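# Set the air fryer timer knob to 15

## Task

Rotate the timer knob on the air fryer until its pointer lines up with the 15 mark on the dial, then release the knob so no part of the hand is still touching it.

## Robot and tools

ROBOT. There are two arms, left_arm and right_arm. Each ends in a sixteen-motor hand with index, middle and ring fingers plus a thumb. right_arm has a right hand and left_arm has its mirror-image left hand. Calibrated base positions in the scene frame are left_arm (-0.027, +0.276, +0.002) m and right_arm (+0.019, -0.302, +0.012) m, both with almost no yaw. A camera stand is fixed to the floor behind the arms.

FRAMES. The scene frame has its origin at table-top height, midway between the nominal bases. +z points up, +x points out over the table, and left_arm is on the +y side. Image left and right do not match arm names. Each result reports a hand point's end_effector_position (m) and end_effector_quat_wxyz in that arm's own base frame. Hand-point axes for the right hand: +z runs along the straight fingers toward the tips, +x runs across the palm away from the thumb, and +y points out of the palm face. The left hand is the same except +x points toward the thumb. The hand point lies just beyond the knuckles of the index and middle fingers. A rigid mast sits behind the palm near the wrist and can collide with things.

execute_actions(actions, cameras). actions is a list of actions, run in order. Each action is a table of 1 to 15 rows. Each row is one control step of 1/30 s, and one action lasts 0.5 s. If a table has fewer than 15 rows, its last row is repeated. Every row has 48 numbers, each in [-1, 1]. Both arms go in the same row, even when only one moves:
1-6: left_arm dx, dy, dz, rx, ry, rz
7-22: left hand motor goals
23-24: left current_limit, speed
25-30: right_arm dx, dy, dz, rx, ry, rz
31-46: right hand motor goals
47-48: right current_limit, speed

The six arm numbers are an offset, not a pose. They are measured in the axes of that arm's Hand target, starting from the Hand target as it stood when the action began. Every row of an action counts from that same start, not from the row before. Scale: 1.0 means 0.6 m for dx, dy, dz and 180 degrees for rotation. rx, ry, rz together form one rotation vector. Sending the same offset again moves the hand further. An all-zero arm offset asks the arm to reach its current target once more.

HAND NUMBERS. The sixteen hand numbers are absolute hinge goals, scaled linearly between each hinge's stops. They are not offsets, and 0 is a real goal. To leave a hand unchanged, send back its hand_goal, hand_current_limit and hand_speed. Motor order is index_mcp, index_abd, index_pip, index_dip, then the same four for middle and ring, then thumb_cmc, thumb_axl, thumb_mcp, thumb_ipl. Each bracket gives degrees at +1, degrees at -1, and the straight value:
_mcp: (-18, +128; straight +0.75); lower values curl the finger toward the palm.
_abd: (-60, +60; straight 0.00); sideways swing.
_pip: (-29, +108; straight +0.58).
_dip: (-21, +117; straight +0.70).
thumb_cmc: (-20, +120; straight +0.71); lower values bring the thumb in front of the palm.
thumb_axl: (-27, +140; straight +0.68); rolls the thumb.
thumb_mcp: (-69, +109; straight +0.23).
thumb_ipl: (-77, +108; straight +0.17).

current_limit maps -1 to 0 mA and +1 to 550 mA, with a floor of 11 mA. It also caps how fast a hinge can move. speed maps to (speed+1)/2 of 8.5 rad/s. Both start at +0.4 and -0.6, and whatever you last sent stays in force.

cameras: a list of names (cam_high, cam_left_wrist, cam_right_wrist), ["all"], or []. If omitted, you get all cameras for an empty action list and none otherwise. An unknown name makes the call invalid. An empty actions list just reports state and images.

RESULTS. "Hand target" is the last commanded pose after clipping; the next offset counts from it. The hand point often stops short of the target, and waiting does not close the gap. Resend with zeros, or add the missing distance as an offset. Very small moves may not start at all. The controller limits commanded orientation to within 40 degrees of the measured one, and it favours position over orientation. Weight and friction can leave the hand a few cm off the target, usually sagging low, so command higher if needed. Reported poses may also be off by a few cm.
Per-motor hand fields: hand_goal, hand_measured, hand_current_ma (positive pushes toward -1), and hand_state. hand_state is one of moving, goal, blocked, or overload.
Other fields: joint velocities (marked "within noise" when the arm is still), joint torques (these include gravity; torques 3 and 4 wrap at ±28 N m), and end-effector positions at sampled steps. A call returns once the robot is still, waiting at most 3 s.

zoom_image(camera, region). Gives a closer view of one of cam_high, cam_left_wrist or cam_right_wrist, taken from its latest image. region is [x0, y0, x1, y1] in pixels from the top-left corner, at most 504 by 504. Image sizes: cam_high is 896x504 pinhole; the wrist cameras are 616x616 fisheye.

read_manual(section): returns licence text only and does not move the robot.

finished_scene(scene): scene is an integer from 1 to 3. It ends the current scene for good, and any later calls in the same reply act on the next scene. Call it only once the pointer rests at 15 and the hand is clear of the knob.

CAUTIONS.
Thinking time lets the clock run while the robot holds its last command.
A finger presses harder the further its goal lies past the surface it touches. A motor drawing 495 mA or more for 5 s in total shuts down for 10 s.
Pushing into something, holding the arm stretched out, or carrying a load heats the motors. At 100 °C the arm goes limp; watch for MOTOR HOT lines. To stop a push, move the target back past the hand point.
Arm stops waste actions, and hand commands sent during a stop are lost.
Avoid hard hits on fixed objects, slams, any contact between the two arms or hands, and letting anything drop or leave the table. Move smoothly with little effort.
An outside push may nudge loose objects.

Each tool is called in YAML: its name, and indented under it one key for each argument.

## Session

execute_actions:
  actions: []

zoom_image:
  camera: "cam_high"
  region: [224, 120, 672, 372]

Scene clock: 0.00 s.
left_arm: end_effector_position=(+0.0005, +0.4584, +0.1979) hand_goal=(+0.754, +0.000, +0.576, +0.696, +0.754, +0.000, +0.576, +0.696, +0.754, +0.000, +0.576, +0.696, +0.714, +0.678, +0.226, +0.168) hand_measured=(+0.754, +0.000, +0.576, +0.696, +0.754, +0.000, +0.576, +0.696, +0.754, +0.000, +0.576, +0.696, +0.714, +0.678, +0.226, +0.168) hand_current_ma=(+0, +0, +0, +0, +0, +0, +0, +0, +0, +0, +0, +0, +0, +0, +0, +0) hand_state=(goal, goal, goal, goal, goal, goal, goal, goal, goal, goal, goal, goal, goal, goal, goal, goal) hand_current_limit=0.40 hand_speed=-0.60 end_effector_quat_wxyz=(-0.026, -0.422, +0.763, +0.490) | right_arm: end_effector_position=(+0.4573, +0.5557, +0.2213) hand_goal=(+0.754, +0.000, +0.576, +0.696, +0.754, +0.000, +0.576, +0.696, +0.754, +0.000, +0.576, +0.696, +0.714, +0.678, +0.226, +0.168) hand_measured=(+0.754, +0.000, +0.576, +0.696, +0.754, +0.000, +0.576, +0.696, +0.754, +0.000, +0.576, +0.696, +0.714, +0.678, +0.226, +0.168) hand_current_ma=(+0, +0, +0, +0, +0, +0, +0, +0, +0, +0, +0, +0, +0, +0, +0, +0) hand_state=(goal, goal, goal, goal, goal, goal, goal, goal, goal, goal, goal, goal, goal, goal, goal, goal) hand_current_limit=0.40 hand_speed=-0.60 end_effector_quat_wxyz=(-0.178, +0.362, +0.835, +0.375)
Joint positions: left_arm=[1.159 1.359 0.714 -0.176 -0.783 -1.1] | right_arm=[0.803 1.724 1.375 -0.547 -0.573 0.256]
Joint velocities: within noise
Joint torques (N m): no reading
Heat: left arm: hottest waist 29 °C; right arm: hottest elbow 30 °C.
Hand target: left_arm +0.0035, +0.4652, +0.2095; -0.016, -0.425, +0.756, +0.498 | right_arm +0.4624, +0.5609, +0.2338; -0.174, +0.357, +0.833, +0.385

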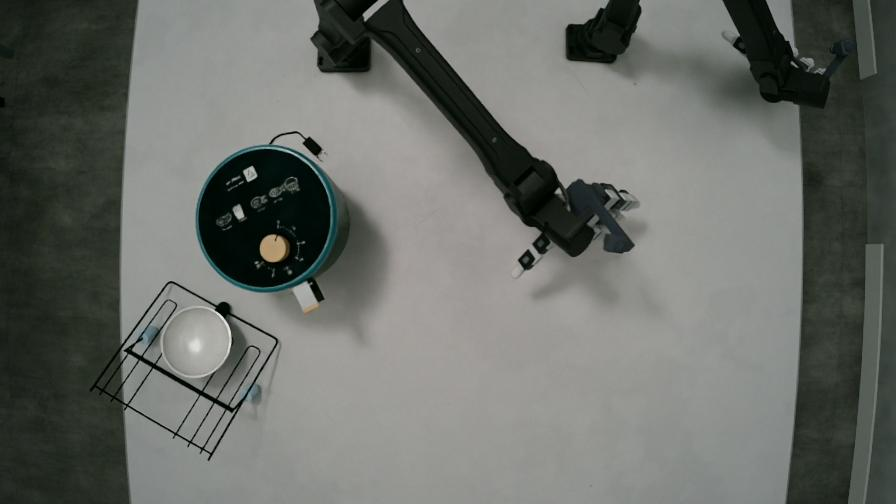

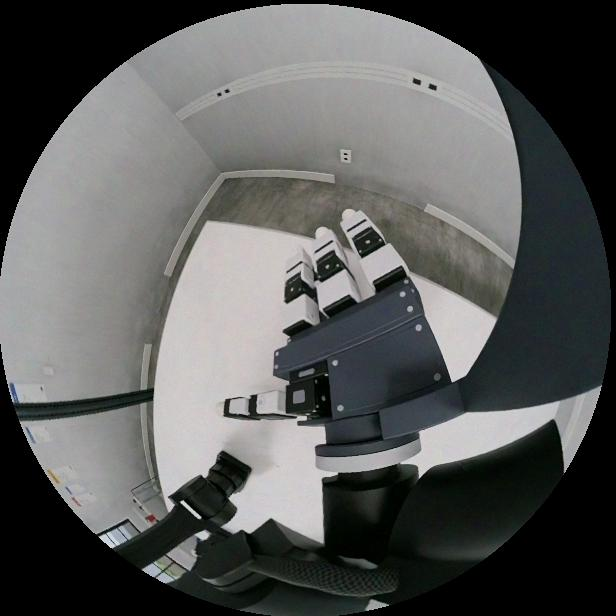

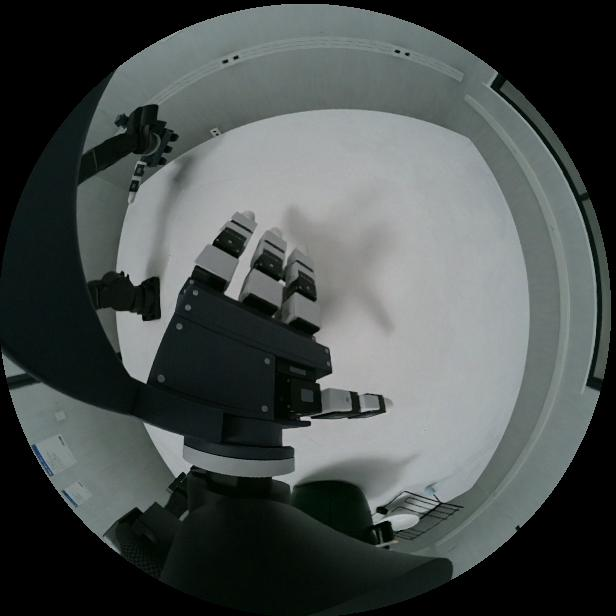

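Scaled by 1.125.

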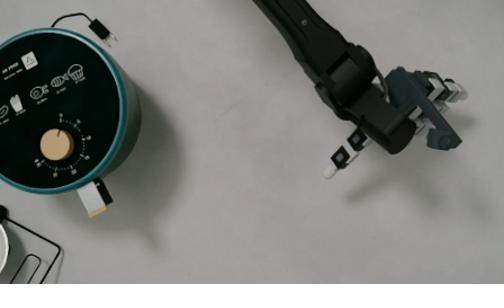

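zoom_image:
  camera: "cam_high"
  region: [252, 222, 312, 282]

Scaled by 8.400.

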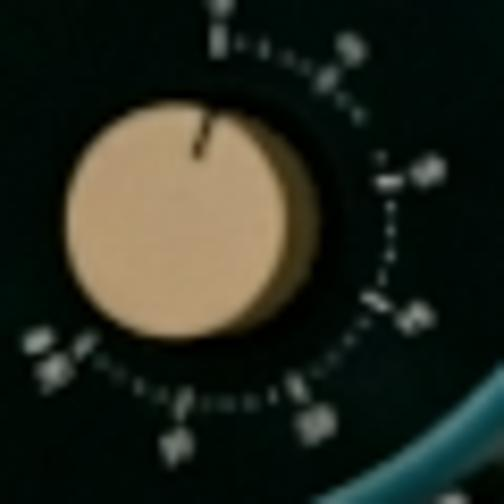

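execute_actions:
  actions:
    - [[0,0,0,0,0,0,0.754,0,0.576,0.696,0.754,0,0.576,0.696,0.754,0,0.576,0.696,0.714,0.678,0.226,0.168,0.4,-0.6,0.0058,0.0027,-0.1378,0.0095,-0.0364,0.0137,0.959,0.15,-0.372,0.696,-0.97,0,-0.153,0.696,0.959,-0.15,-0.372,0.696,0.714,0.678,0.226,0.168,0.4,-0.6]]
    - [[0,0,0,0,0,0,0.754,0,0.576,0.696,0.754,0,0.576,0.696,0.754,0,0.576,0.696,0.714,0.678,0.226,0.168,0.4,-0.6,-0.0055,0.0028,-0.1403,0.0095,-0.0364,0.0137,0.959,0.15,-0.372,0.696,-0.97,0,-0.153,0.696,0.959,-0.15,-0.372,0.696,0.714,0.678,0.226,0.168,0.4,-0.6]]
    - [[0,0,0,0,0,0,0.754,0,0.576,0.696,0.754,0,0.576,0.696,0.754,0,0.576,0.696,0.714,0.678,0.226,0.168,0.4,-0.6,-0.043,-0.0117,-0.1363,0.0095,-0.0364,0.0137,0.959,0.15,-0.372,0.696,-0.97,0,-0.153,0.696,0.959,-0.15,-0.372,0.696,0.714,0.678,0.226,0.168,0.4,-0.6]]
    - [[0,0,0,0,0,0,0.754,0,0.576,0.696,0.754,0,0.576,0.696,0.754,0,0.576,0.696,0.714,0.678,0.226,0.168,0.4,-0.6,-0.0677,-0.0198,-0.1265,0.0095,-0.0364,0.0137,0.959,0.15,-0.372,0.696,-0.97,0,-0.153,0.696,0.959,-0.15,-0.372,0.696,0.714,0.678,0.226,0.168,0.4,-0.6]]
  cameras: ["cam_high"]

Scene clock: 6.13 s.
left_arm: end_effector_position=(+0.0005, +0.4584, +0.1979) hand_goal=(+0.754, +0.000, +0.576, +0.696, +0.754, +0.000, +0.576, +0.696, +0.754, +0.000, +0.576, +0.696, +0.714, +0.678, +0.226, +0.168) hand_measured=(+0.758, +0.000, +0.576, +0.696, +0.758, +0.000, +0.576, +0.696, +0.758, +0.000, +0.576, +0.696, +0.718, +0.678, +0.226, +0.168) hand_current_ma=(+6, +0, +0, +0, +6, +0, +0, +0, +5, +0, +0, +0, +6, -1, +0, +0) hand_state=(goal, goal, goal, goal, goal, goal, goal, goal, goal, goal, goal, goal, goal, goal, goal, goal) hand_current_limit=0.40 hand_speed=-0.60 end_effector_quat_wxyz=(-0.026, -0.422, +0.763, +0.490) | right_arm: end_effector_position=(+0.4631, +0.2907, +0.4227) hand_goal=(+0.960, +0.150, -0.372, +0.696, -0.970, +0.000, -0.152, +0.696, +0.960, -0.150, -0.372, +0.696, +0.714, +0.678, +0.226, +0.168) hand_measured=(+0.960, +0.148, -0.366, +0.696, -0.958, +0.000, -0.150, +0.696, +0.960, -0.144, -0.366, +0.696, +0.716, +0.678, +0.224, +0.168) hand_current_ma=(+0, +0, +7, +0, +16, +0, +2, +0, +0, +5, +6, +0, +2, +0, -3, +0) hand_state=(goal, goal, goal, goal, goal, goal, goal, goal, goal, goal, goal, goal, goal, goal, goal, goal) hand_current_limit=0.40 hand_speed=-0.60 end_effector_quat_wxyz=(-0.042, +0.505, +0.835, +0.214)
Joint positions: left_arm=[1.159 1.359 0.714 -0.176 -0.783 -1.1] | right_arm=[0.529 1.387 1.69 -1.526 -0.274 0.094]
Joint torques (N m): left_arm=[0.21 -10.34 10.22 1.13 -0.8 -0.03] | right_arm=[-0.44 -11.22 13.82 0.69 -0.22 -0.28]
Heat: left arm: hottest elbow 30 °C; right arm: hottest elbow 31 °C.
Hand target: left_arm +0.0035, +0.4652, +0.2095; -0.016, -0.425, +0.756, +0.498 | right_arm +0.4684, +0.2960, +0.4442; -0.034, +0.494, +0.838, +0.228
Off the commanded pose: left_arm 0.014 m, 2 deg | right_arm 0.023 m, 2 deg.
Step readings (end_effector_position of left_arm | right_arm):
0: (+0.0005, +0.4584, +0.1979) | (+0.4573, +0.5557, +0.2213)
1: (+0.0005, +0.4584, +0.1979) | (+0.4575, +0.5552, +0.2210)
2: (+0.0005, +0.4584, +0.1979) | (+0.4584, +0.5513, +0.2197)
4: (+0.0005, +0.4584, +0.1979) | (+0.4563, +0.5387, +0.2189)
8: (+0.0005, +0.4584, +0.1979) | (+0.4545, +0.5124, +0.2396)
15: (+0.0005, +0.4584, +0.1979) | (+0.4539, +0.4918, +0.2787)
16: (+0.0005, +0.4584, +0.1979) | (+0.4539, +0.4911, +0.2786)
17: (+0.0005, +0.4584, +0.1979) | (+0.4551, +0.4868, +0.2766)
19: (+0.0005, +0.4584, +0.1979) | (+0.4522, +0.4741, +0.2704)
23: (+0.0005, +0.4584, +0.1979) | (+0.4497, +0.4460, +0.2785)
30: (+0.0005, +0.4584, +0.1979) | (+0.4545, +0.4330, +0.3276)
31: (+0.0005, +0.4584, +0.1979) | (+0.4546, +0.4325, +0.3313)
32: (+0.0005, +0.4584, +0.1979) | (+0.4554, +0.4278, +0.3324)
34: (+0.0005, +0.4584, +0.1979) | (+0.4534, +0.4143, +0.3319)
38: (+0.0005, +0.4584, +0.1979) | (+0.4560, +0.3812, +0.3422)
45: (+0.0005, +0.4584, +0.1979) | (+0.4605, +0.3636, +0.3763)
46: (+0.0005, +0.4584, +0.1979) | (+0.4602, +0.3629, +0.3781)
47: (+0.0005, +0.4584, +0.1979) | (+0.4602, +0.3584, +0.3787)
49: (+0.0005, +0.4584, +0.1979) | (+0.4582, +0.3443, +0.3777)
53: (+0.0005, +0.4584, +0.1979) | (+0.4628, +0.3097, +0.3913)
60: (+0.0005, +0.4584, +0.1979) | (+0.4648, +0.2907, +0.4220)
Images, in order (width x height): cam_high 896x504.

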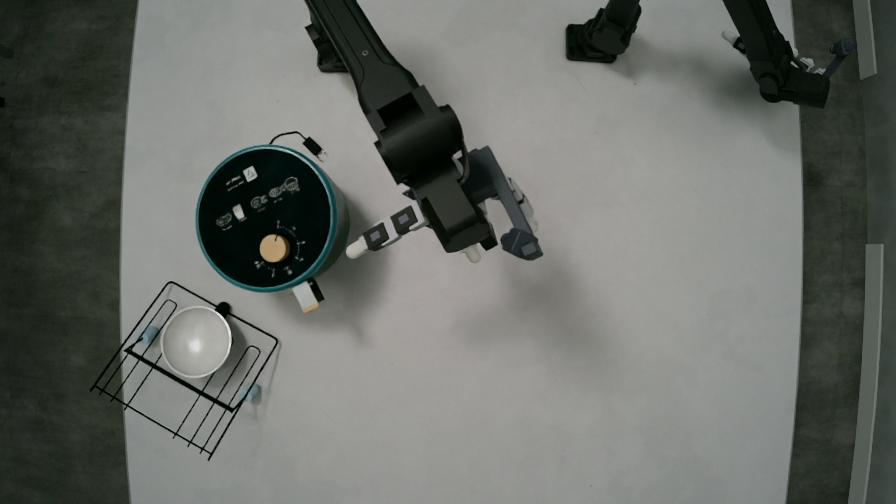

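execute_actions:
  actions:
    - [[0,0,0,0,0,0,0.754,0,0.576,0.696,0.754,0,0.576,0.696,0.754,0,0.576,0.696,0.714,0.678,0.226,0.168,0.4,-0.6,-0.1007,-0.04,-0.0847,0.0095,-0.0364,0.0137,0.959,0.15,-0.372,0.696,-0.97,0,-0.153,0.696,0.959,-0.15,-0.372,0.696,0.714,0.678,0.226,0.168,0.4,-0.6]]
    - [[0,0,0,0,0,0,0.754,0,0.576,0.696,0.754,0,0.576,0.696,0.754,0,0.576,0.696,0.714,0.678,0.226,0.168,0.4,-0.6,-0.1152,-0.0508,-0.0405,0.0095,-0.0364,0.0137,0.959,0.15,-0.372,0.696,-0.97,0,-0.153,0.696,0.959,-0.15,-0.372,0.696,0.714,0.678,0.226,0.168,0.4,-0.6]]
    - [[0,0,0,0,0,0,0.754,0,0.576,0.696,0.754,0,0.576,0.696,0.754,0,0.576,0.696,0.714,0.678,0.226,0.168,0.4,-0.6,-0.1221,-0.047,-0.0258,0.0095,-0.0364,0.0137,0.959,0.15,-0.372,0.696,-0.97,0,-0.153,0.696,0.959,-0.15,-0.372,0.696,0.714,0.678,0.226,0.168,0.4,-0.6]]
    - [[0,0,0,0,0,0,0.754,0,0.576,0.696,0.754,0,0.576,0.696,0.754,0,0.576,0.696,0.714,0.678,0.226,0.168,0.4,-0.6,-0.1267,-0.0373,-0.009,0.0095,-0.0364,0.0137,0.959,0.15,-0.372,0.696,-0.97,0,-0.153,0.696,0.959,-0.15,-0.372,0.696,0.714,0.678,0.226,0.168,0.4,-0.6]]
    - [[0,0,0,0,0,0,0.754,0,0.576,0.696,0.754,0,0.576,0.696,0.754,0,0.576,0.696,0.714,0.678,0.226,0.168,0.4,-0.6,-0.0696,-0.02,0.003,0,0,0,0.959,0.15,-0.372,0.696,-0.97,0,-0.153,0.696,0.959,-0.15,-0.372,0.696,0.714,0.678,0.226,0.168,0.4,-0.6]]
  cameras: ["all"]

zoom_image:
  camera: "cam_right_wrist"
  region: [230, 150, 370, 290]

Scene clock: 9.47 s.
left_arm: end_effector_position=(+0.0005, +0.4584, +0.1979) hand_goal=(+0.754, +0.000, +0.576, +0.696, +0.754, +0.000, +0.576, +0.696, +0.754, +0.000, +0.576, +0.696, +0.714, +0.678, +0.226, +0.168) hand_measured=(+0.758, +0.000, +0.576, +0.696, +0.758, +0.000, +0.576, +0.696, +0.758, +0.000, +0.576, +0.696, +0.718, +0.678, +0.226, +0.168) hand_current_ma=(+6, +0, +0, +0, +6, +0, +0, +0, +5, +0, +0, +0, +6, -1, +0, +0) hand_state=(goal, goal, goal, goal, goal, goal, goal, goal, goal, goal, goal, goal, goal, goal, goal, goal) hand_current_limit=0.40 hand_speed=-0.60 end_effector_quat_wxyz=(-0.026, -0.422, +0.763, +0.490) | right_arm: end_effector_position=(+0.4700, -0.0682, +0.4649) hand_goal=(+0.960, +0.150, -0.372, +0.696, -0.970, +0.000, -0.152, +0.696, +0.960, -0.150, -0.372, +0.696, +0.714, +0.678, +0.226, +0.168) hand_measured=(+0.960, +0.148, -0.366, +0.696, -0.958, +0.000, -0.150, +0.696, +0.960, -0.148, -0.366, +0.696, +0.716, +0.678, +0.222, +0.168) hand_current_ma=(+0, +0, +7, +0, +16, +0, +2, +0, +0, +1, +6, +0, +1, +0, -4, +0) hand_state=(goal, goal, goal, goal, goal, goal, goal, goal, goal, goal, goal, goal, goal, goal, goal, goal) hand_current_limit=0.40 hand_speed=-0.60 end_effector_quat_wxyz=(+0.137, +0.604, +0.782, +0.072)
Joint positions: left_arm=[1.159 1.359 0.714 -0.176 -0.783 -1.1] | right_arm=[-0.175 1.26 1.699 -1.699 -0.001 -0.43]
Joint torques (N m): left_arm=[0.21 -10.34 10.19 1.14 -0.8 -0.03] | right_arm=[-0.38 -8.53 10.03 0.69 -0.07 -0.2]
Heat: left arm: hottest elbow 31 °C; right arm: hottest elbow 32 °C.
Hand target: left_arm +0.0035, +0.4652, +0.2095; -0.016, -0.425, +0.756, +0.498 | right_arm +0.4731, -0.0663, +0.4639; +0.109, +0.600, +0.791, +0.057
Off the commanded pose: left_arm 0.014 m, 2 deg | right_arm 0.004 m, 4 deg.
joint sent to its limit (right arm) — joint 4 (wrist pitch), lower limit. The joint targets are off in orientation, not in position.
Step readings (end_effector_position of left_arm | right_arm):
0: (+0.0005, +0.4584, +0.1979) | (+0.4631, +0.2908, +0.4227)
1: (+0.0005, +0.4584, +0.1979) | (+0.4631, +0.2900, +0.4225)
2: (+0.0005, +0.4584, +0.1979) | (+0.4632, +0.2856, +0.4217)
4: (+0.0005, +0.4584, +0.1979) | (+0.4625, +0.2705, +0.4183)
8: (+0.0005, +0.4584, +0.1979) | (+0.4682, +0.2306, +0.4206)
15: (+0.0005, +0.4584, +0.1979) | (+0.4691, +0.2116, +0.4372)
16: (+0.0005, +0.4584, +0.1979) | (+0.4689, +0.2112, +0.4380)
17: (+0.0005, +0.4584, +0.1979) | (+0.4694, +0.2073, +0.4391)
19: (+0.0005, +0.4584, +0.1979) | (+0.4711, +0.1929, +0.4405)
23: (+0.0005, +0.4584, +0.1979) | (+0.4756, +0.1520, +0.4516)
30: (+0.0005, +0.4584, +0.1979) | (+0.4700, +0.1334, +0.4659)
31: (+0.0005, +0.4584, +0.1979) | (+0.4702, +0.1327, +0.4660)
32: (+0.0005, +0.4584, +0.1979) | (+0.4712, +0.1290, +0.4656)
34: (+0.0005, +0.4584, +0.1979) | (+0.4736, +0.1136, +0.4628)
38: (+0.0005, +0.4584, +0.1979) | (+0.4766, +0.0688, +0.4600)
45: (+0.0005, +0.4584, +0.1979) | (+0.4739, +0.0539, +0.4666)
46: (+0.0005, +0.4584, +0.1979) | (+0.4738, +0.0532, +0.4669)
47: (+0.0005, +0.4584, +0.1979) | (+0.4741, +0.0494, +0.4671)
49: (+0.0005, +0.4584, +0.1979) | (+0.4750, +0.0328, +0.4666)
53: (+0.0005, +0.4584, +0.1979) | (+0.4758, -0.0135, +0.4653)
60: (+0.0005, +0.4584, +0.1979) | (+0.4752, -0.0266, +0.4653)
61: (+0.0005, +0.4584, +0.1979) | (+0.4751, -0.0265, +0.4652)
62: (+0.0005, +0.4584, +0.1979) | (+0.4751, -0.0275, +0.4652)
64: (+0.0005, +0.4584, +0.1979) | (+0.4745, -0.0339, +0.4652)
68: (+0.0005, +0.4584, +0.1979) | (+0.4714, -0.0620, +0.4651)
75: (+0.0005, +0.4584, +0.1979) | (+0.4700, -0.0694, +0.4650)

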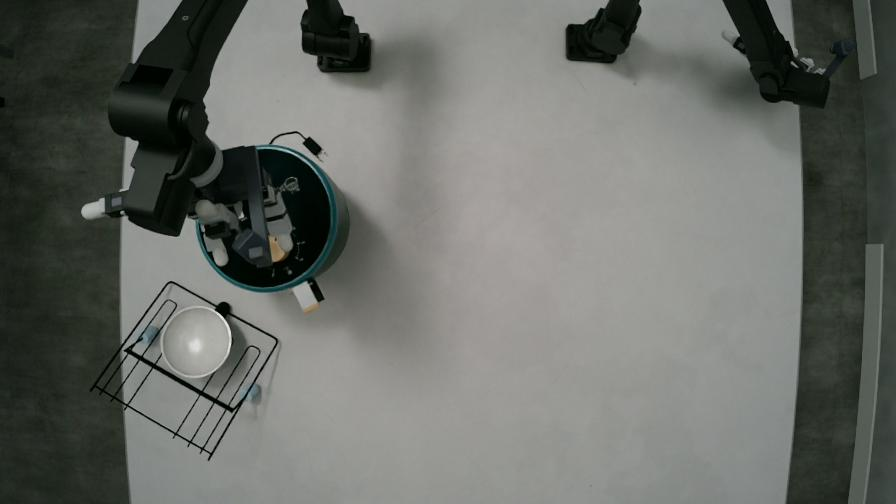

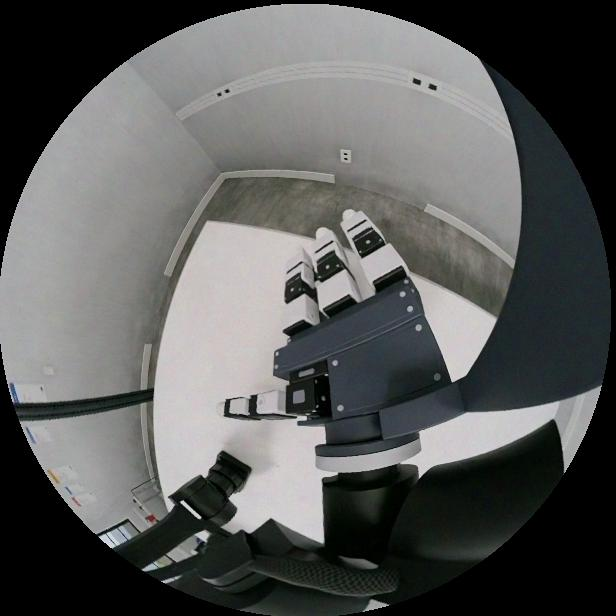

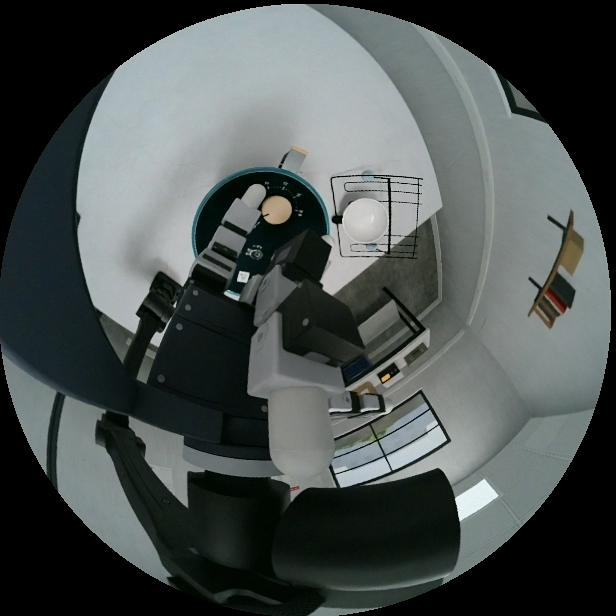

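Scaled by 3.600 from the camera's 616x616 image, which has a finer 880x880 frame.

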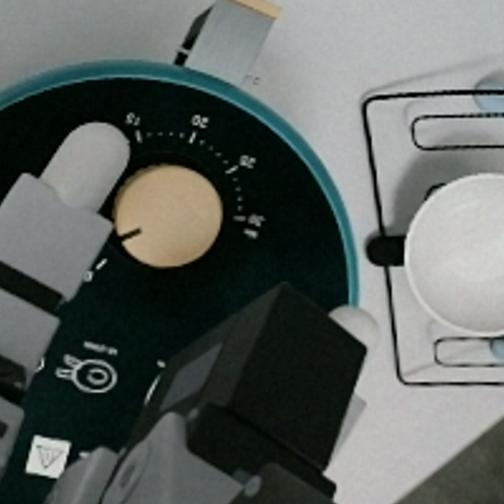

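execute_actions:
  actions:
    - [[0,0,0,0,0,0,0.754,0,0.576,0.696,0.754,0,0.576,0.696,0.754,0,0.576,0.696,0.714,0.678,0.226,0.168,0.4,-0.6,0.0075,-0.0024,0.0258,-0.0059,0.0122,-0.0539,0.959,0.15,-0.372,0.696,-0.97,0,-0.153,0.696,0.959,-0.15,-0.372,0.696,0.714,0.678,0.226,0.168,0.4,-0.6]]
    - [[0,0,0,0,0,0,0.754,0,0.576,0.696,0.754,0,0.576,0.696,0.754,0,0.576,0.696,0.714,0.678,0.226,0.168,0.4,-0.6,0.0075,-0.0024,0.0258,-0.0059,0.0122,-0.0539,0.959,0.15,-0.372,0.696,-0.97,0,-0.153,0.696,0.959,-0.15,-0.372,0.696,0.714,0.678,0.226,0.168,0.4,-0.6]]
    - [[0,0,0,0,0,0,0.754,0,0.576,0.696,0.754,0,0.576,0.696,0.754,0,0.576,0.696,0.714,0.678,0.226,0.168,0.4,-0.6,0.0075,-0.0024,0.0258,-0.0059,0.0122,-0.0539,0.959,0.15,-0.372,0.696,-0.97,0,-0.153,0.696,0.959,-0.15,-0.372,0.696,0.714,0.678,0.226,0.168,0.4,-0.6]]
  cameras: ["all"]

zoom_image:
  camera: "cam_right_wrist"
  region: [230, 150, 370, 290]

Scene clock: 12.47 s.
left_arm: end_effector_position=(+0.0005, +0.4584, +0.1979) hand_goal=(+0.754, +0.000, +0.576, +0.696, +0.754, +0.000, +0.576, +0.696, +0.754, +0.000, +0.576, +0.696, +0.714, +0.678, +0.226, +0.168) hand_measured=(+0.758, +0.000, +0.576, +0.696, +0.758, +0.000, +0.576, +0.696, +0.758, +0.000, +0.576, +0.696, +0.718, +0.678, +0.226, +0.168) hand_current_ma=(+6, +0, +0, +0, +6, +0, +0, +0, +5, +0, +0, +0, +6, -1, +0, +0) hand_state=(goal, goal, goal, goal, goal, goal, goal, goal, goal, goal, goal, goal, goal, goal, goal, goal) hand_current_limit=0.40 hand_speed=-0.60 end_effector_quat_wxyz=(-0.026, -0.422, +0.763, +0.490) | right_arm: end_effector_position=(+0.4738, -0.0548, +0.4229) hand_goal=(+0.960, +0.150, -0.372, +0.696, -0.970, +0.000, -0.152, +0.696, +0.960, -0.150, -0.372, +0.696, +0.714, +0.678, +0.226, +0.168) hand_measured=(+0.960, +0.148, -0.366, +0.696, -0.958, +0.000, -0.150, +0.696, +0.960, -0.148, -0.366, +0.696, +0.716, +0.678, +0.222, +0.168) hand_current_ma=(+0, +0, +7, +0, +16, +0, +2, +0, +0, +1, +6, +0, +1, +0, -4, +0) hand_state=(goal, goal, goal, goal, goal, goal, goal, goal, goal, goal, goal, goal, goal, goal, goal, goal) hand_current_limit=0.40 hand_speed=-0.60 end_effector_quat_wxyz=(+0.097, +0.379, +0.917, +0.083)
Joint positions: left_arm=[1.159 1.359 0.714 -0.176 -0.783 -1.1] | right_arm=[-0.301 1.336 1.674 -1.699 -0.148 -1.072]
Joint torques (N m): left_arm=[0.15 -10.23 10.18 1.11 -0.79 -0.03] | right_arm=[-0.91 -10.17 8.76 0.73 -0.3 -0.19]
Heat: left arm: hottest elbow 31 °C; right arm: hottest elbow 32 °C.
Hand target: left_arm +0.0035, +0.4652, +0.2095; -0.016, -0.425, +0.756, +0.498 | right_arm +0.4749, -0.0561, +0.4165; +0.091, +0.374, +0.919, +0.083
Off the commanded pose: left_arm 0.014 m, 2 deg | right_arm 0.006 m, 1 deg.
Step readings (end_effector_position of left_arm | right_arm):
0: (+0.0005, +0.4584, +0.1979) | (+0.4700, -0.0682, +0.4649)
1: (+0.0005, +0.4584, +0.1979) | (+0.4701, -0.0674, +0.4649)
2: (+0.0005, +0.4584, +0.1979) | (+0.4703, -0.0657, +0.4648)
4: (+0.0005, +0.4584, +0.1979) | (+0.4707, -0.0623, +0.4645)
8: (+0.0005, +0.4584, +0.1979) | (+0.4715, -0.0642, +0.4615)
15: (+0.0005, +0.4584, +0.1979) | (+0.4736, -0.0640, +0.4566)
16: (+0.0005, +0.4584, +0.1979) | (+0.4738, -0.0633, +0.4563)
17: (+0.0005, +0.4584, +0.1979) | (+0.4737, -0.0620, +0.4564)
19: (+0.0005, +0.4584, +0.1979) | (+0.4734, -0.0588, +0.4555)
23: (+0.0005, +0.4584, +0.1979) | (+0.4728, -0.0611, +0.4493)
30: (+0.0005, +0.4584, +0.1979) | (+0.4757, -0.0608, +0.4403)
31: (+0.0005, +0.4584, +0.1979) | (+0.4758, -0.0602, +0.4400)
32: (+0.0005, +0.4584, +0.1979) | (+0.4753, -0.0589, +0.4395)
34: (+0.0005, +0.4584, +0.1979) | (+0.4738, -0.0555, +0.4381)
38: (+0.0005, +0.4584, +0.1979) | (+0.4722, -0.0565, +0.4318)
45: (+0.0005, +0.4584, +0.1979) | (+0.4745, -0.0565, +0.4233)

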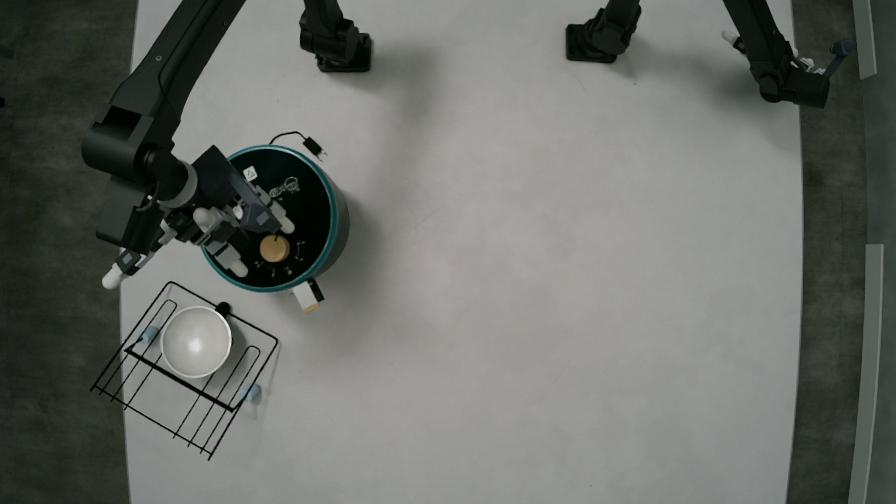

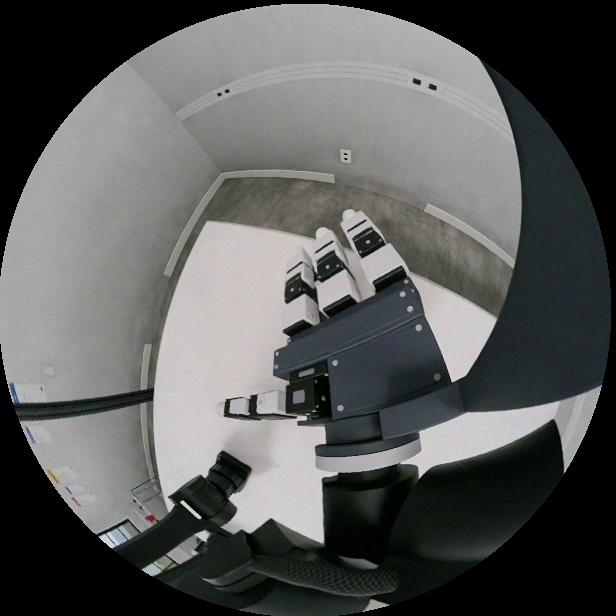

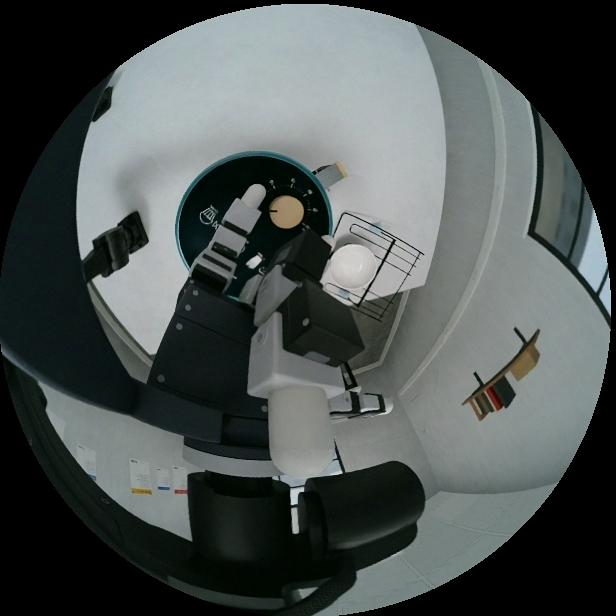

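Scaled by 3.600 from the camera's 616x616 image, which has a finer 880x880 frame.

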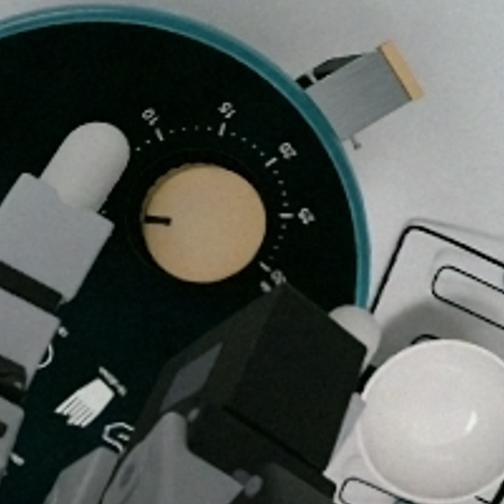

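execute_actions:
  actions:
    - [[0,0,0,0,0,0,0.754,0,0.576,0.696,0.754,0,0.576,0.696,0.754,0,0.576,0.696,0.714,0.678,0.226,0.168,0.4,-0.6,0.0112,-0.0217,0.08,0,0,0,0.959,0.2,-0.372,0.696,-0.97,0,-0.153,0.696,0.959,-0.2,-0.372,0.696,0.714,0.678,0.226,0.168,0.4,-0.6]]
  cameras: ["cam_right_wrist"]

zoom_image:
  camera: "cam_right_wrist"
  region: [230, 150, 370, 290]

Scene clock: 13.90 s.
left_arm: end_effector_position=(+0.0005, +0.4584, +0.1979) hand_goal=(+0.754, +0.000, +0.576, +0.696, +0.754, +0.000, +0.576, +0.696, +0.754, +0.000, +0.576, +0.696, +0.714, +0.678, +0.226, +0.168) hand_measured=(+0.758, +0.000, +0.576, +0.696, +0.758, +0.000, +0.576, +0.696, +0.758, +0.000, +0.576, +0.696, +0.718, +0.678, +0.226, +0.168) hand_current_ma=(+6, +0, +0, +0, +6, +0, +0, +0, +5, +0, +0, +0, +6, -1, +0, +0) hand_state=(goal, goal, goal, goal, goal, goal, goal, goal, goal, goal, goal, goal, goal, goal, goal, goal) hand_current_limit=0.40 hand_speed=-0.60 end_effector_quat_wxyz=(-0.026, -0.422, +0.763, +0.490) | right_arm: end_effector_position=(+0.4731, -0.0548, +0.3656) hand_goal=(+0.960, +0.200, -0.372, +0.696, -0.970, +0.000, -0.152, +0.696, +0.960, -0.200, -0.372, +0.696, +0.714, +0.678, +0.226, +0.168) hand_measured=(+0.960, +0.196, -0.366, +0.696, -0.958, +0.000, -0.150, +0.696, +0.960, -0.198, -0.372, +0.694, +0.716, +0.678, +0.222, +0.168) hand_current_ma=(+0, -4, +6, +0, +16, +0, +2, +0, +0, +0, +0, -1, +1, +0, -4, +0) hand_state=(goal, goal, goal, goal, goal, goal, goal, goal, goal, goal, goal, goal, goal, goal, goal, goal) hand_current_limit=0.40 hand_speed=-0.60 end_effector_quat_wxyz=(+0.085, +0.378, +0.918, +0.082)
Joint positions: left_arm=[1.159 1.359 0.714 -0.176 -0.783 -1.1] | right_arm=[-0.302 1.311 1.503 -1.577 -0.148 -1.078]
Joint torques (N m): left_arm=[0.21 -10.4 10.24 1.14 -0.8 -0.03] | right_arm=[-1.03 -10.87 8.95 1.06 -0.32 -0.19]
Heat: left arm: hottest elbow 31 °C; right arm: hottest elbow 32 °C.
Hand target: left_arm +0.0035, +0.4652, +0.2095; -0.016, -0.425, +0.756, +0.498 | right_arm +0.4724, -0.0564, +0.3665; +0.091, +0.374, +0.919, +0.083
Off the commanded pose: left_arm 0.014 m, 2 deg | right_arm 0.002 m, 1 deg.
Step readings (end_effector_position of left_arm | right_arm):
0: (+0.0005, +0.4584, +0.1979) | (+0.4738, -0.0548, +0.4229)
1: (+0.0005, +0.4584, +0.1979) | (+0.4738, -0.0548, +0.4219)
2: (+0.0005, +0.4584, +0.1979) | (+0.4743, -0.0549, +0.4183)
4: (+0.0005, +0.4584, +0.1979) | (+0.4732, -0.0545, +0.4063)
8: (+0.0005, +0.4584, +0.1979) | (+0.4694, -0.0532, +0.3732)
15: (+0.0005, +0.4584, +0.1979) | (+0.4723, -0.0545, +0.3652)
Images, in order (width x height): cam_right_wrist 616x616.

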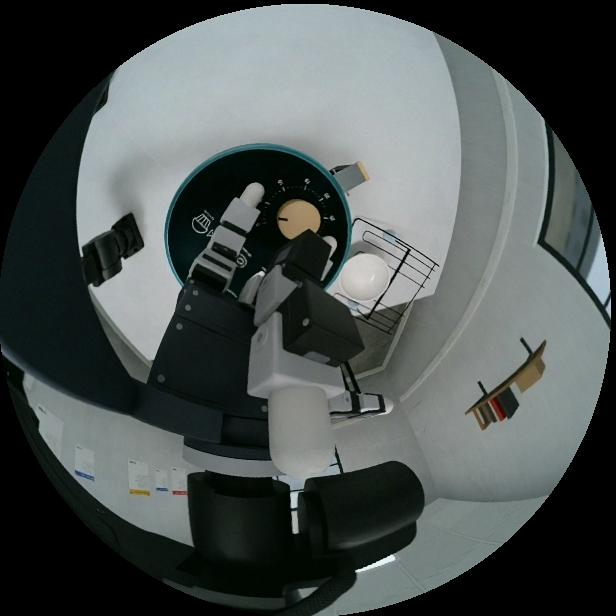

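Scaled by 3.600 from the camera's 616x616 image, which has a finer 880x880 frame.

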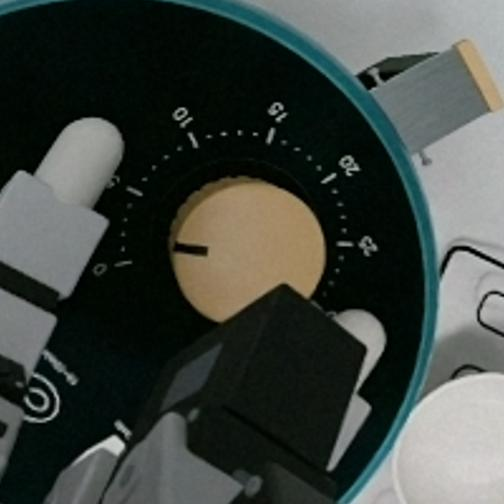

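execute_actions:
  actions:
    - [[0,0,0,0,0,0,0.754,0,0.576,0.696,0.754,0,0.576,0.696,0.754,0,0.576,0.696,0.714,0.678,0.226,0.168,0.4,-0.6,-0.0067,0.0037,0,0,0,0,0.959,0.1,-0.372,0.696,-0.97,0,-0.153,0.696,0.959,-0.1,-0.372,0.696,0.714,0.678,0.226,0.168,0.4,-0.6]]
  cameras: ["cam_right_wrist"]

zoom_image:
  camera: "cam_right_wrist"
  region: [230, 150, 370, 290]

Scene clock: 15.13 s.
left_arm: end_effector_position=(+0.0005, +0.4584, +0.1979) hand_goal=(+0.754, +0.000, +0.576, +0.696, +0.754, +0.000, +0.576, +0.696, +0.754, +0.000, +0.576, +0.696, +0.714, +0.678, +0.226, +0.168) hand_measured=(+0.758, +0.000, +0.576, +0.696, +0.758, +0.000, +0.576, +0.696, +0.758, +0.000, +0.576, +0.696, +0.718, +0.678, +0.226, +0.168) hand_current_ma=(+6, +0, +0, +0, +6, +0, +0, +0, +5, +0, +0, +0, +6, -1, +0, +0) hand_state=(goal, goal, goal, goal, goal, goal, goal, goal, goal, goal, goal, goal, goal, goal, goal, goal) hand_current_limit=0.40 hand_speed=-0.60 end_effector_quat_wxyz=(-0.026, -0.422, +0.763, +0.490) | right_arm: end_effector_position=(+0.4731, -0.0547, +0.3656) hand_goal=(+0.960, +0.100, -0.372, +0.696, -0.970, +0.000, -0.152, +0.696, +0.960, -0.100, -0.372, +0.696, +0.714, +0.678, +0.226, +0.168) hand_measured=(+0.960, +0.102, -0.366, +0.696, -0.958, +0.000, -0.150, +0.696, +0.960, -0.104, -0.372, +0.694, +0.716, +0.678, +0.222, +0.168) hand_current_ma=(+0, +2, +6, +0, +16, +0, +2, +0, +0, -2, +0, -1, +1, +0, -4, +0) hand_state=(goal, goal, goal, goal, goal, goal, goal, goal, goal, goal, goal, goal, goal, goal, goal, goal) hand_current_limit=0.40 hand_speed=-0.60 end_effector_quat_wxyz=(+0.085, +0.378, +0.918, +0.082)
Joint positions: left_arm=[1.159 1.359 0.714 -0.176 -0.783 -1.1] | right_arm=[-0.302 1.311 1.503 -1.577 -0.148 -1.078]
Joint torques (N m): left_arm=[0.26 -10.4 10.19 1.09 -0.79 -0.03] | right_arm=[-1.14 -10.11 9.98 1.11 -0.32 -0.18]
Heat: left arm: hottest elbow 31 °C; right arm: hottest elbow 33 °C.
Hand target: left_arm +0.0035, +0.4652, +0.2095; -0.016, -0.425, +0.756, +0.498 | right_arm +0.4767, -0.0577, +0.3674; +0.091, +0.374, +0.919, +0.083
Off the commanded pose: left_arm 0.014 m, 2 deg | right_arm 0.005 m, 1 deg.
Step readings (end_effector_position of left_arm | right_arm):
0: (+0.0005, +0.4584, +0.1979) | (+0.4731, -0.0547, +0.3656)
1: (+0.0005, +0.4584, +0.1979) | (+0.4731, -0.0547, +0.3656)
2: (+0.0005, +0.4584, +0.1979) | (+0.4731, -0.0547, +0.3656)
4: (+0.0005, +0.4584, +0.1979) | (+0.4731, -0.0547, +0.3656)
8: (+0.0005, +0.4584, +0.1979) | (+0.4731, -0.0547, +0.3656)
15: (+0.0005, +0.4584, +0.1979) | (+0.4731, -0.0547, +0.3656)
Images, in order (width x height): cam_right_wrist 616x616.

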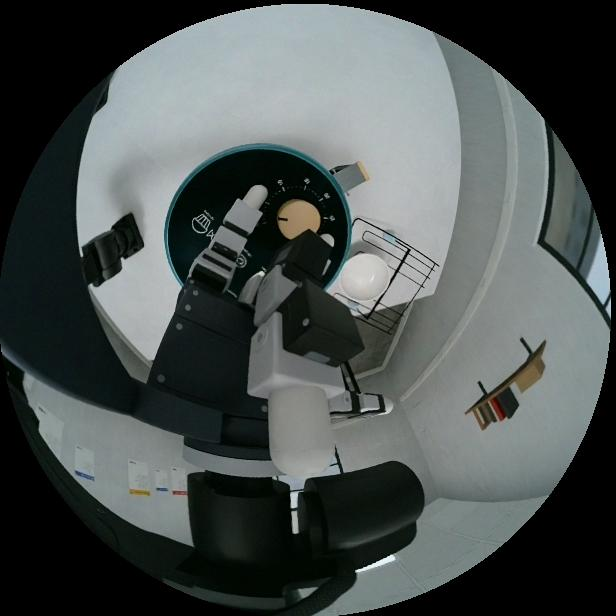

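Scaled by 3.600 from the camera's 616x616 image, which has a finer 880x880 frame.

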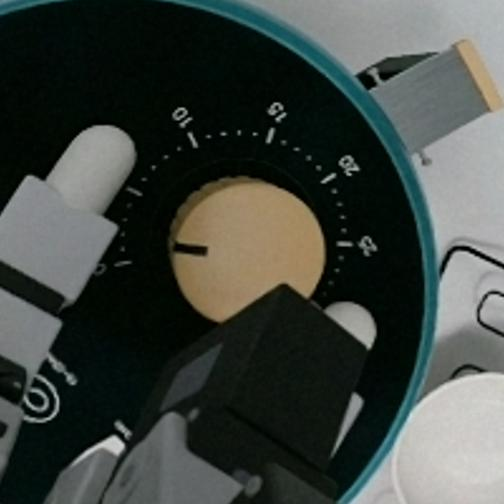

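execute_actions:
  actions:
    - [[0,0,0,0,0,0,0.754,0,0.576,0.696,0.754,0,0.576,0.696,0.754,0,0.576,0.696,0.714,0.678,0.226,0.168,0.4,-0.6,-0.0026,0.0055,-0.0243,0,0,0,0.959,0.1,-0.372,0.696,-0.97,0,-0.153,0.696,0.959,-0.1,-0.372,0.696,0.714,0.678,0.226,0.168,0.4,-0.6]]
    - [[0,0,0,0,0,0,0.754,0,0.576,0.696,0.754,0,0.576,0.696,0.754,0,0.576,0.696,0.714,0.678,0.226,0.168,0.4,-0.6,0.0026,-0.0055,0.0243,0,0,0,0.959,0.1,-0.372,0.696,-0.97,0,-0.153,0.696,0.959,-0.1,-0.372,0.696,0.714,0.678,0.226,0.168,0.4,-0.6]]
  cameras: ["cam_right_wrist"]

zoom_image:
  camera: "cam_right_wrist"
  region: [230, 150, 370, 290]

Scene clock: 16.77 s.
left_arm: end_effector_position=(+0.0005, +0.4584, +0.1979) hand_goal=(+0.754, +0.000, +0.576, +0.696, +0.754, +0.000, +0.576, +0.696, +0.754, +0.000, +0.576, +0.696, +0.714, +0.678, +0.226, +0.168) hand_measured=(+0.758, +0.000, +0.576, +0.696, +0.758, +0.000, +0.576, +0.696, +0.758, +0.000, +0.576, +0.696, +0.718, +0.678, +0.226, +0.168) hand_current_ma=(+6, +0, +0, +0, +6, +0, +0, +0, +5, +0, +0, +0, +6, -1, +0, +0) hand_state=(goal, goal, goal, goal, goal, goal, goal, goal, goal, goal, goal, goal, goal, goal, goal, goal) hand_current_limit=0.40 hand_speed=-0.60 end_effector_quat_wxyz=(-0.026, -0.422, +0.763, +0.490) | right_arm: end_effector_position=(+0.4729, -0.0546, +0.3655) hand_goal=(+0.960, +0.100, -0.372, +0.696, -0.970, +0.000, -0.152, +0.696, +0.960, -0.100, -0.372, +0.696, +0.714, +0.678, +0.226, +0.168) hand_measured=(+0.960, +0.102, -0.366, +0.696, -0.958, +0.000, -0.150, +0.696, +0.960, -0.104, -0.372, +0.694, +0.716, +0.678, +0.222, +0.168) hand_current_ma=(+0, +2, +6, +0, +16, +0, +2, +0, +0, -2, +0, -1, +1, +0, -4, +0) hand_state=(goal, goal, goal, goal, goal, goal, goal, goal, goal, goal, goal, goal, goal, goal, goal, goal) hand_current_limit=0.40 hand_speed=-0.60 end_effector_quat_wxyz=(+0.084, +0.378, +0.918, +0.082)
Joint positions: left_arm=[1.159 1.359 0.714 -0.176 -0.783 -1.1] | right_arm=[-0.302 1.311 1.503 -1.578 -0.148 -1.078]
Joint torques (N m): left_arm=[0.26 -10.4 10.19 1.17 -0.79 -0.04] | right_arm=[-1.03 -10.05 9.92 1.14 -0.3 -0.18]
Heat: left arm: hottest elbow 32 °C; right arm: hottest elbow 33 °C.
Hand target: left_arm +0.0035, +0.4652, +0.2095; -0.016, -0.425, +0.756, +0.498 | right_arm +0.4767, -0.0577, +0.3673; +0.091, +0.374, +0.919, +0.083
Off the commanded pose: left_arm 0.014 m, 2 deg | right_arm 0.005 m, 1 deg.
Step readings (end_effector_position of left_arm | right_arm):
0: (+0.0005, +0.4584, +0.1979) | (+0.4731, -0.0547, +0.3656)
1: (+0.0005, +0.4584, +0.1979) | (+0.4731, -0.0547, +0.3656)
2: (+0.0005, +0.4584, +0.1979) | (+0.4731, -0.0547, +0.3656)
4: (+0.0005, +0.4584, +0.1979) | (+0.4725, -0.0545, +0.3653)
8: (+0.0005, +0.4584, +0.1979) | (+0.4701, -0.0538, +0.3642)
15: (+0.0005, +0.4584, +0.1979) | (+0.4691, -0.0535, +0.3637)
16: (+0.0005, +0.4584, +0.1979) | (+0.4690, -0.0534, +0.3636)
17: (+0.0005, +0.4584, +0.1979) | (+0.4690, -0.0534, +0.3636)
19: (+0.0005, +0.4584, +0.1979) | (+0.4696, -0.0536, +0.3639)
23: (+0.0005, +0.4584, +0.1979) | (+0.4718, -0.0543, +0.3650)
30: (+0.0005, +0.4584, +0.1979) | (+0.4728, -0.0546, +0.3654)
Images, in order (width x height): cam_right_wrist 616x616.

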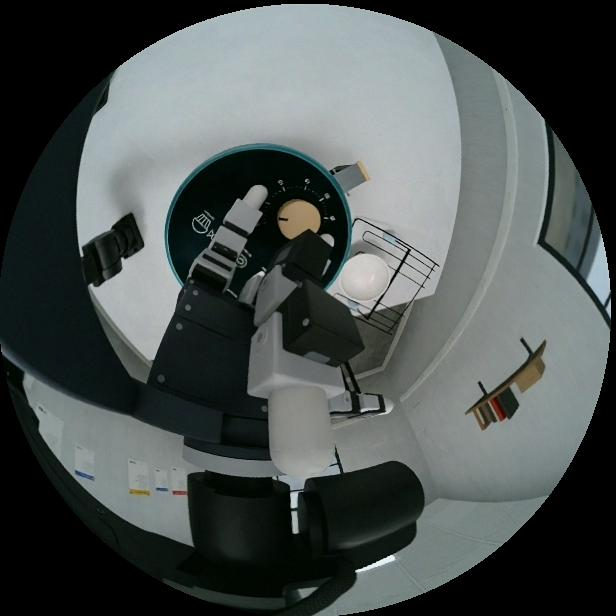

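Scaled by 3.600 from the camera's 616x616 image, which has a finer 880x880 frame.

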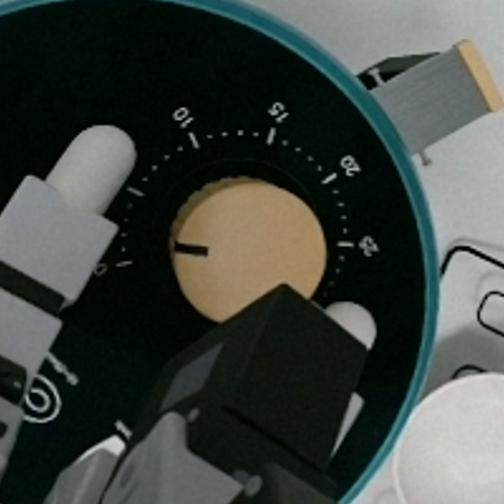

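execute_actions:
  actions:
    - [[0,0,0,0,0,0,0.754,0,0.576,0.696,0.754,0,0.576,0.696,0.754,0,0.576,0.696,0.714,0.678,0.226,0.168,0.4,-0.6,-0.0057,0.011,-0.0486,0,0,0,0.959,0.1,-0.372,0.696,-0.97,0,-0.153,0.696,0.959,-0.1,-0.372,0.696,0.714,0.678,0.226,0.168,0.4,-0.6]]
    - [[0,0,0,0,0,0,0.754,0,0.576,0.696,0.754,0,0.576,0.696,0.754,0,0.576,0.696,0.714,0.678,0.226,0.168,0.4,-0.6,0.0057,-0.011,0.0486,0,0,0,0.959,0.1,-0.372,0.696,-0.97,0,-0.153,0.696,0.959,-0.1,-0.372,0.696,0.714,0.678,0.226,0.168,0.4,-0.6]]
  cameras: ["cam_right_wrist"]

zoom_image:
  camera: "cam_right_wrist"
  region: [230, 150, 370, 290]

Scene clock: 18.23 s.
left_arm: end_effector_position=(+0.0005, +0.4584, +0.1979) hand_goal=(+0.754, +0.000, +0.576, +0.696, +0.754, +0.000, +0.576, +0.696, +0.754, +0.000, +0.576, +0.696, +0.714, +0.678, +0.226, +0.168) hand_measured=(+0.758, +0.000, +0.576, +0.696, +0.758, +0.000, +0.576, +0.696, +0.758, +0.000, +0.576, +0.696, +0.718, +0.678, +0.226, +0.168) hand_current_ma=(+6, +0, +0, +0, +6, +0, +0, +0, +5, +0, +0, +0, +6, -1, +0, +0) hand_state=(goal, goal, goal, goal, goal, goal, goal, goal, goal, goal, goal, goal, goal, goal, goal, goal) hand_current_limit=0.40 hand_speed=-0.60 end_effector_quat_wxyz=(-0.026, -0.422, +0.763, +0.490) | right_arm: end_effector_position=(+0.4763, -0.0557, +0.3695) hand_goal=(+0.960, +0.100, -0.372, +0.696, -0.970, +0.000, -0.152, +0.696, +0.960, -0.100, -0.372, +0.696, +0.714, +0.678, +0.226, +0.168) hand_measured=(+0.960, +0.102, -0.366, +0.696, -0.958, +0.000, -0.150, +0.696, +0.960, -0.104, -0.372, +0.694, +0.716, +0.678, +0.222, +0.168) hand_current_ma=(+0, +1, +6, +0, +16, +0, +2, +0, +0, -2, +0, -1, +1, +0, -4, +0) hand_state=(goal, goal, goal, goal, goal, goal, goal, goal, goal, goal, goal, goal, goal, goal, goal, goal) hand_current_limit=0.40 hand_speed=-0.60 end_effector_quat_wxyz=(+0.088, +0.378, +0.918, +0.082)
Joint positions: left_arm=[1.159 1.359 0.714 -0.176 -0.783 -1.1] | right_arm=[-0.302 1.318 1.517 -1.579 -0.148 -1.078]
Joint torques (N m): left_arm=[0.15 -10.4 10.18 1.14 -0.79 -0.03] | right_arm=[-0.85 -10.87 8.96 1.16 -0.28 -0.18]
Heat: left arm: hottest elbow 32 °C; right arm: hottest elbow 33 °C.
Hand target: left_arm +0.0035, +0.4652, +0.2095; -0.016, -0.425, +0.756, +0.498 | right_arm +0.4767, -0.0577, +0.3672; +0.091, +0.374, +0.919, +0.083
Off the commanded pose: left_arm 0.014 m, 2 deg | right_arm 0.003 m, 1 deg.
Step readings (end_effector_position of left_arm | right_arm):
0: (+0.0005, +0.4584, +0.1979) | (+0.4729, -0.0546, +0.3655)
1: (+0.0005, +0.4584, +0.1979) | (+0.4729, -0.0546, +0.3655)
2: (+0.0005, +0.4584, +0.1979) | (+0.4726, -0.0545, +0.3653)
4: (+0.0005, +0.4584, +0.1979) | (+0.4700, -0.0538, +0.3649)
8: (+0.0005, +0.4584, +0.1979) | (+0.4682, -0.0532, +0.3701)
15: (+0.0005, +0.4584, +0.1979) | (+0.4688, -0.0534, +0.3787)
16: (+0.0005, +0.4584, +0.1979) | (+0.4688, -0.0534, +0.3789)
17: (+0.0005, +0.4584, +0.1979) | (+0.4691, -0.0535, +0.3790)
19: (+0.0005, +0.4584, +0.1979) | (+0.4718, -0.0543, +0.3798)
23: (+0.0005, +0.4584, +0.1979) | (+0.4763, -0.0557, +0.3760)
30: (+0.0005, +0.4584, +0.1979) | (+0.4760, -0.0556, +0.3693)
Images, in order (width x height): cam_right_wrist 616x616.

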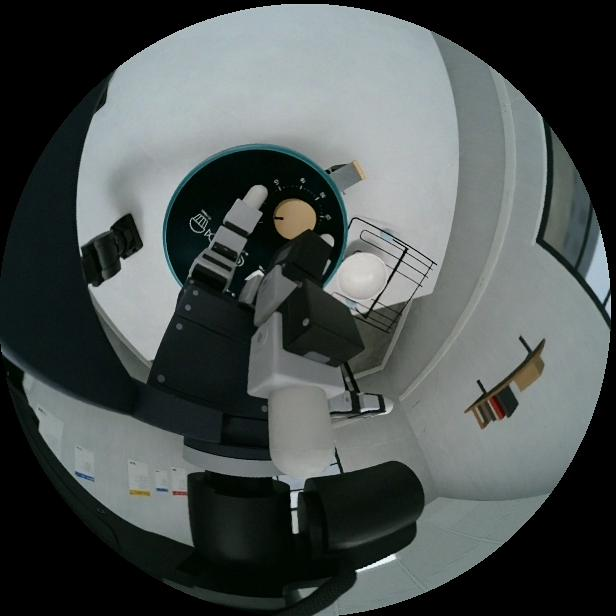

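Scaled by 3.600 from the camera's 616x616 image, which has a finer 880x880 frame.

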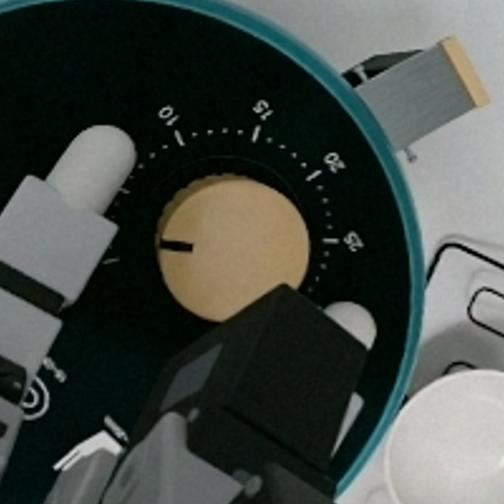

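execute_actions:
  actions:
    - [[0,0,0,0,0,0,0.754,0,0.576,0.696,0.754,0,0.576,0.696,0.754,0,0.576,0.696,0.714,0.678,0.226,0.168,0.4,-0.6,0.0008,-0.0018,0.0078,0,0,0,0.959,0.05,-0.372,0.696,-0.97,0,-0.153,0.696,0.959,-0.05,-0.372,0.696,0.714,0.678,0.226,0.168,0.4,-0.6]]

Scene clock: 19.13 s.
left_arm: end_effector_position=(+0.0005, +0.4584, +0.1979) hand_goal=(+0.754, +0.000, +0.576, +0.696, +0.754, +0.000, +0.576, +0.696, +0.754, +0.000, +0.576, +0.696, +0.714, +0.678, +0.226, +0.168) hand_measured=(+0.758, +0.000, +0.576, +0.696, +0.758, +0.000, +0.576, +0.696, +0.758, +0.000, +0.576, +0.696, +0.718, +0.678, +0.226, +0.168) hand_current_ma=(+6, +0, +0, +0, +6, +0, +0, +0, +5, +0, +0, +0, +6, -1, +0, +0) hand_state=(goal, goal, goal, goal, goal, goal, goal, goal, goal, goal, goal, goal, goal, goal, goal, goal) hand_current_limit=0.40 hand_speed=-0.60 end_effector_quat_wxyz=(-0.026, -0.422, +0.763, +0.490) | right_arm: end_effector_position=(+0.4769, -0.0560, +0.3648) hand_goal=(+0.960, +0.050, -0.372, +0.696, -0.970, +0.000, -0.152, +0.696, +0.960, -0.050, -0.372, +0.696, +0.714, +0.678, +0.226, +0.168) hand_measured=(+0.960, +0.052, -0.366, +0.696, -0.958, +0.000, -0.150, +0.696, +0.960, -0.052, -0.374, +0.694, +0.716, +0.678, +0.222, +0.168) hand_current_ma=(+0, +2, +6, +0, +16, +0, +2, +0, +0, -1, -2, -1, +1, +0, -4, +0) hand_state=(goal, goal, goal, goal, goal, goal, goal, goal, goal, goal, goal, goal, goal, goal, goal, goal) hand_current_limit=0.40 hand_speed=-0.60 end_effector_quat_wxyz=(+0.087, +0.378, +0.918, +0.083)
Joint positions: left_arm=[1.159 1.359 0.714 -0.176 -0.783 -1.1] | right_arm=[-0.303 1.318 1.505 -1.568 -0.149 -1.078]
Joint torques (N m): left_arm=[0.21 -10.34 10.18 1.11 -0.8 -0.04] | right_arm=[-0.73 -10.87 8.59 1.25 -0.29 -0.19]
Heat: left arm: hottest elbow 32 °C; right arm: hottest elbow 33 °C.
Hand target: left_arm +0.0035, +0.4652, +0.2095; -0.016, -0.425, +0.756, +0.498 | right_arm +0.4767, -0.0577, +0.3624; +0.091, +0.374, +0.919, +0.083
Off the commanded pose: left_arm 0.014 m, 2 deg | right_arm 0.003 m, 1 deg.
Step readings (end_effector_position of left_arm | right_arm):
0: (+0.0005, +0.4584, +0.1979) | (+0.4764, -0.0557, +0.3695)
1: (+0.0005, +0.4584, +0.1979) | (+0.4764, -0.0557, +0.3695)
2: (+0.0005, +0.4584, +0.1979) | (+0.4765, -0.0558, +0.3693)
4: (+0.0005, +0.4584, +0.1979) | (+0.4770, -0.0559, +0.3683)
8: (+0.0005, +0.4584, +0.1979) | (+0.4768, -0.0559, +0.3647)
15: (+0.0005, +0.4584, +0.1979) | (+0.4769, -0.0560, +0.3648)


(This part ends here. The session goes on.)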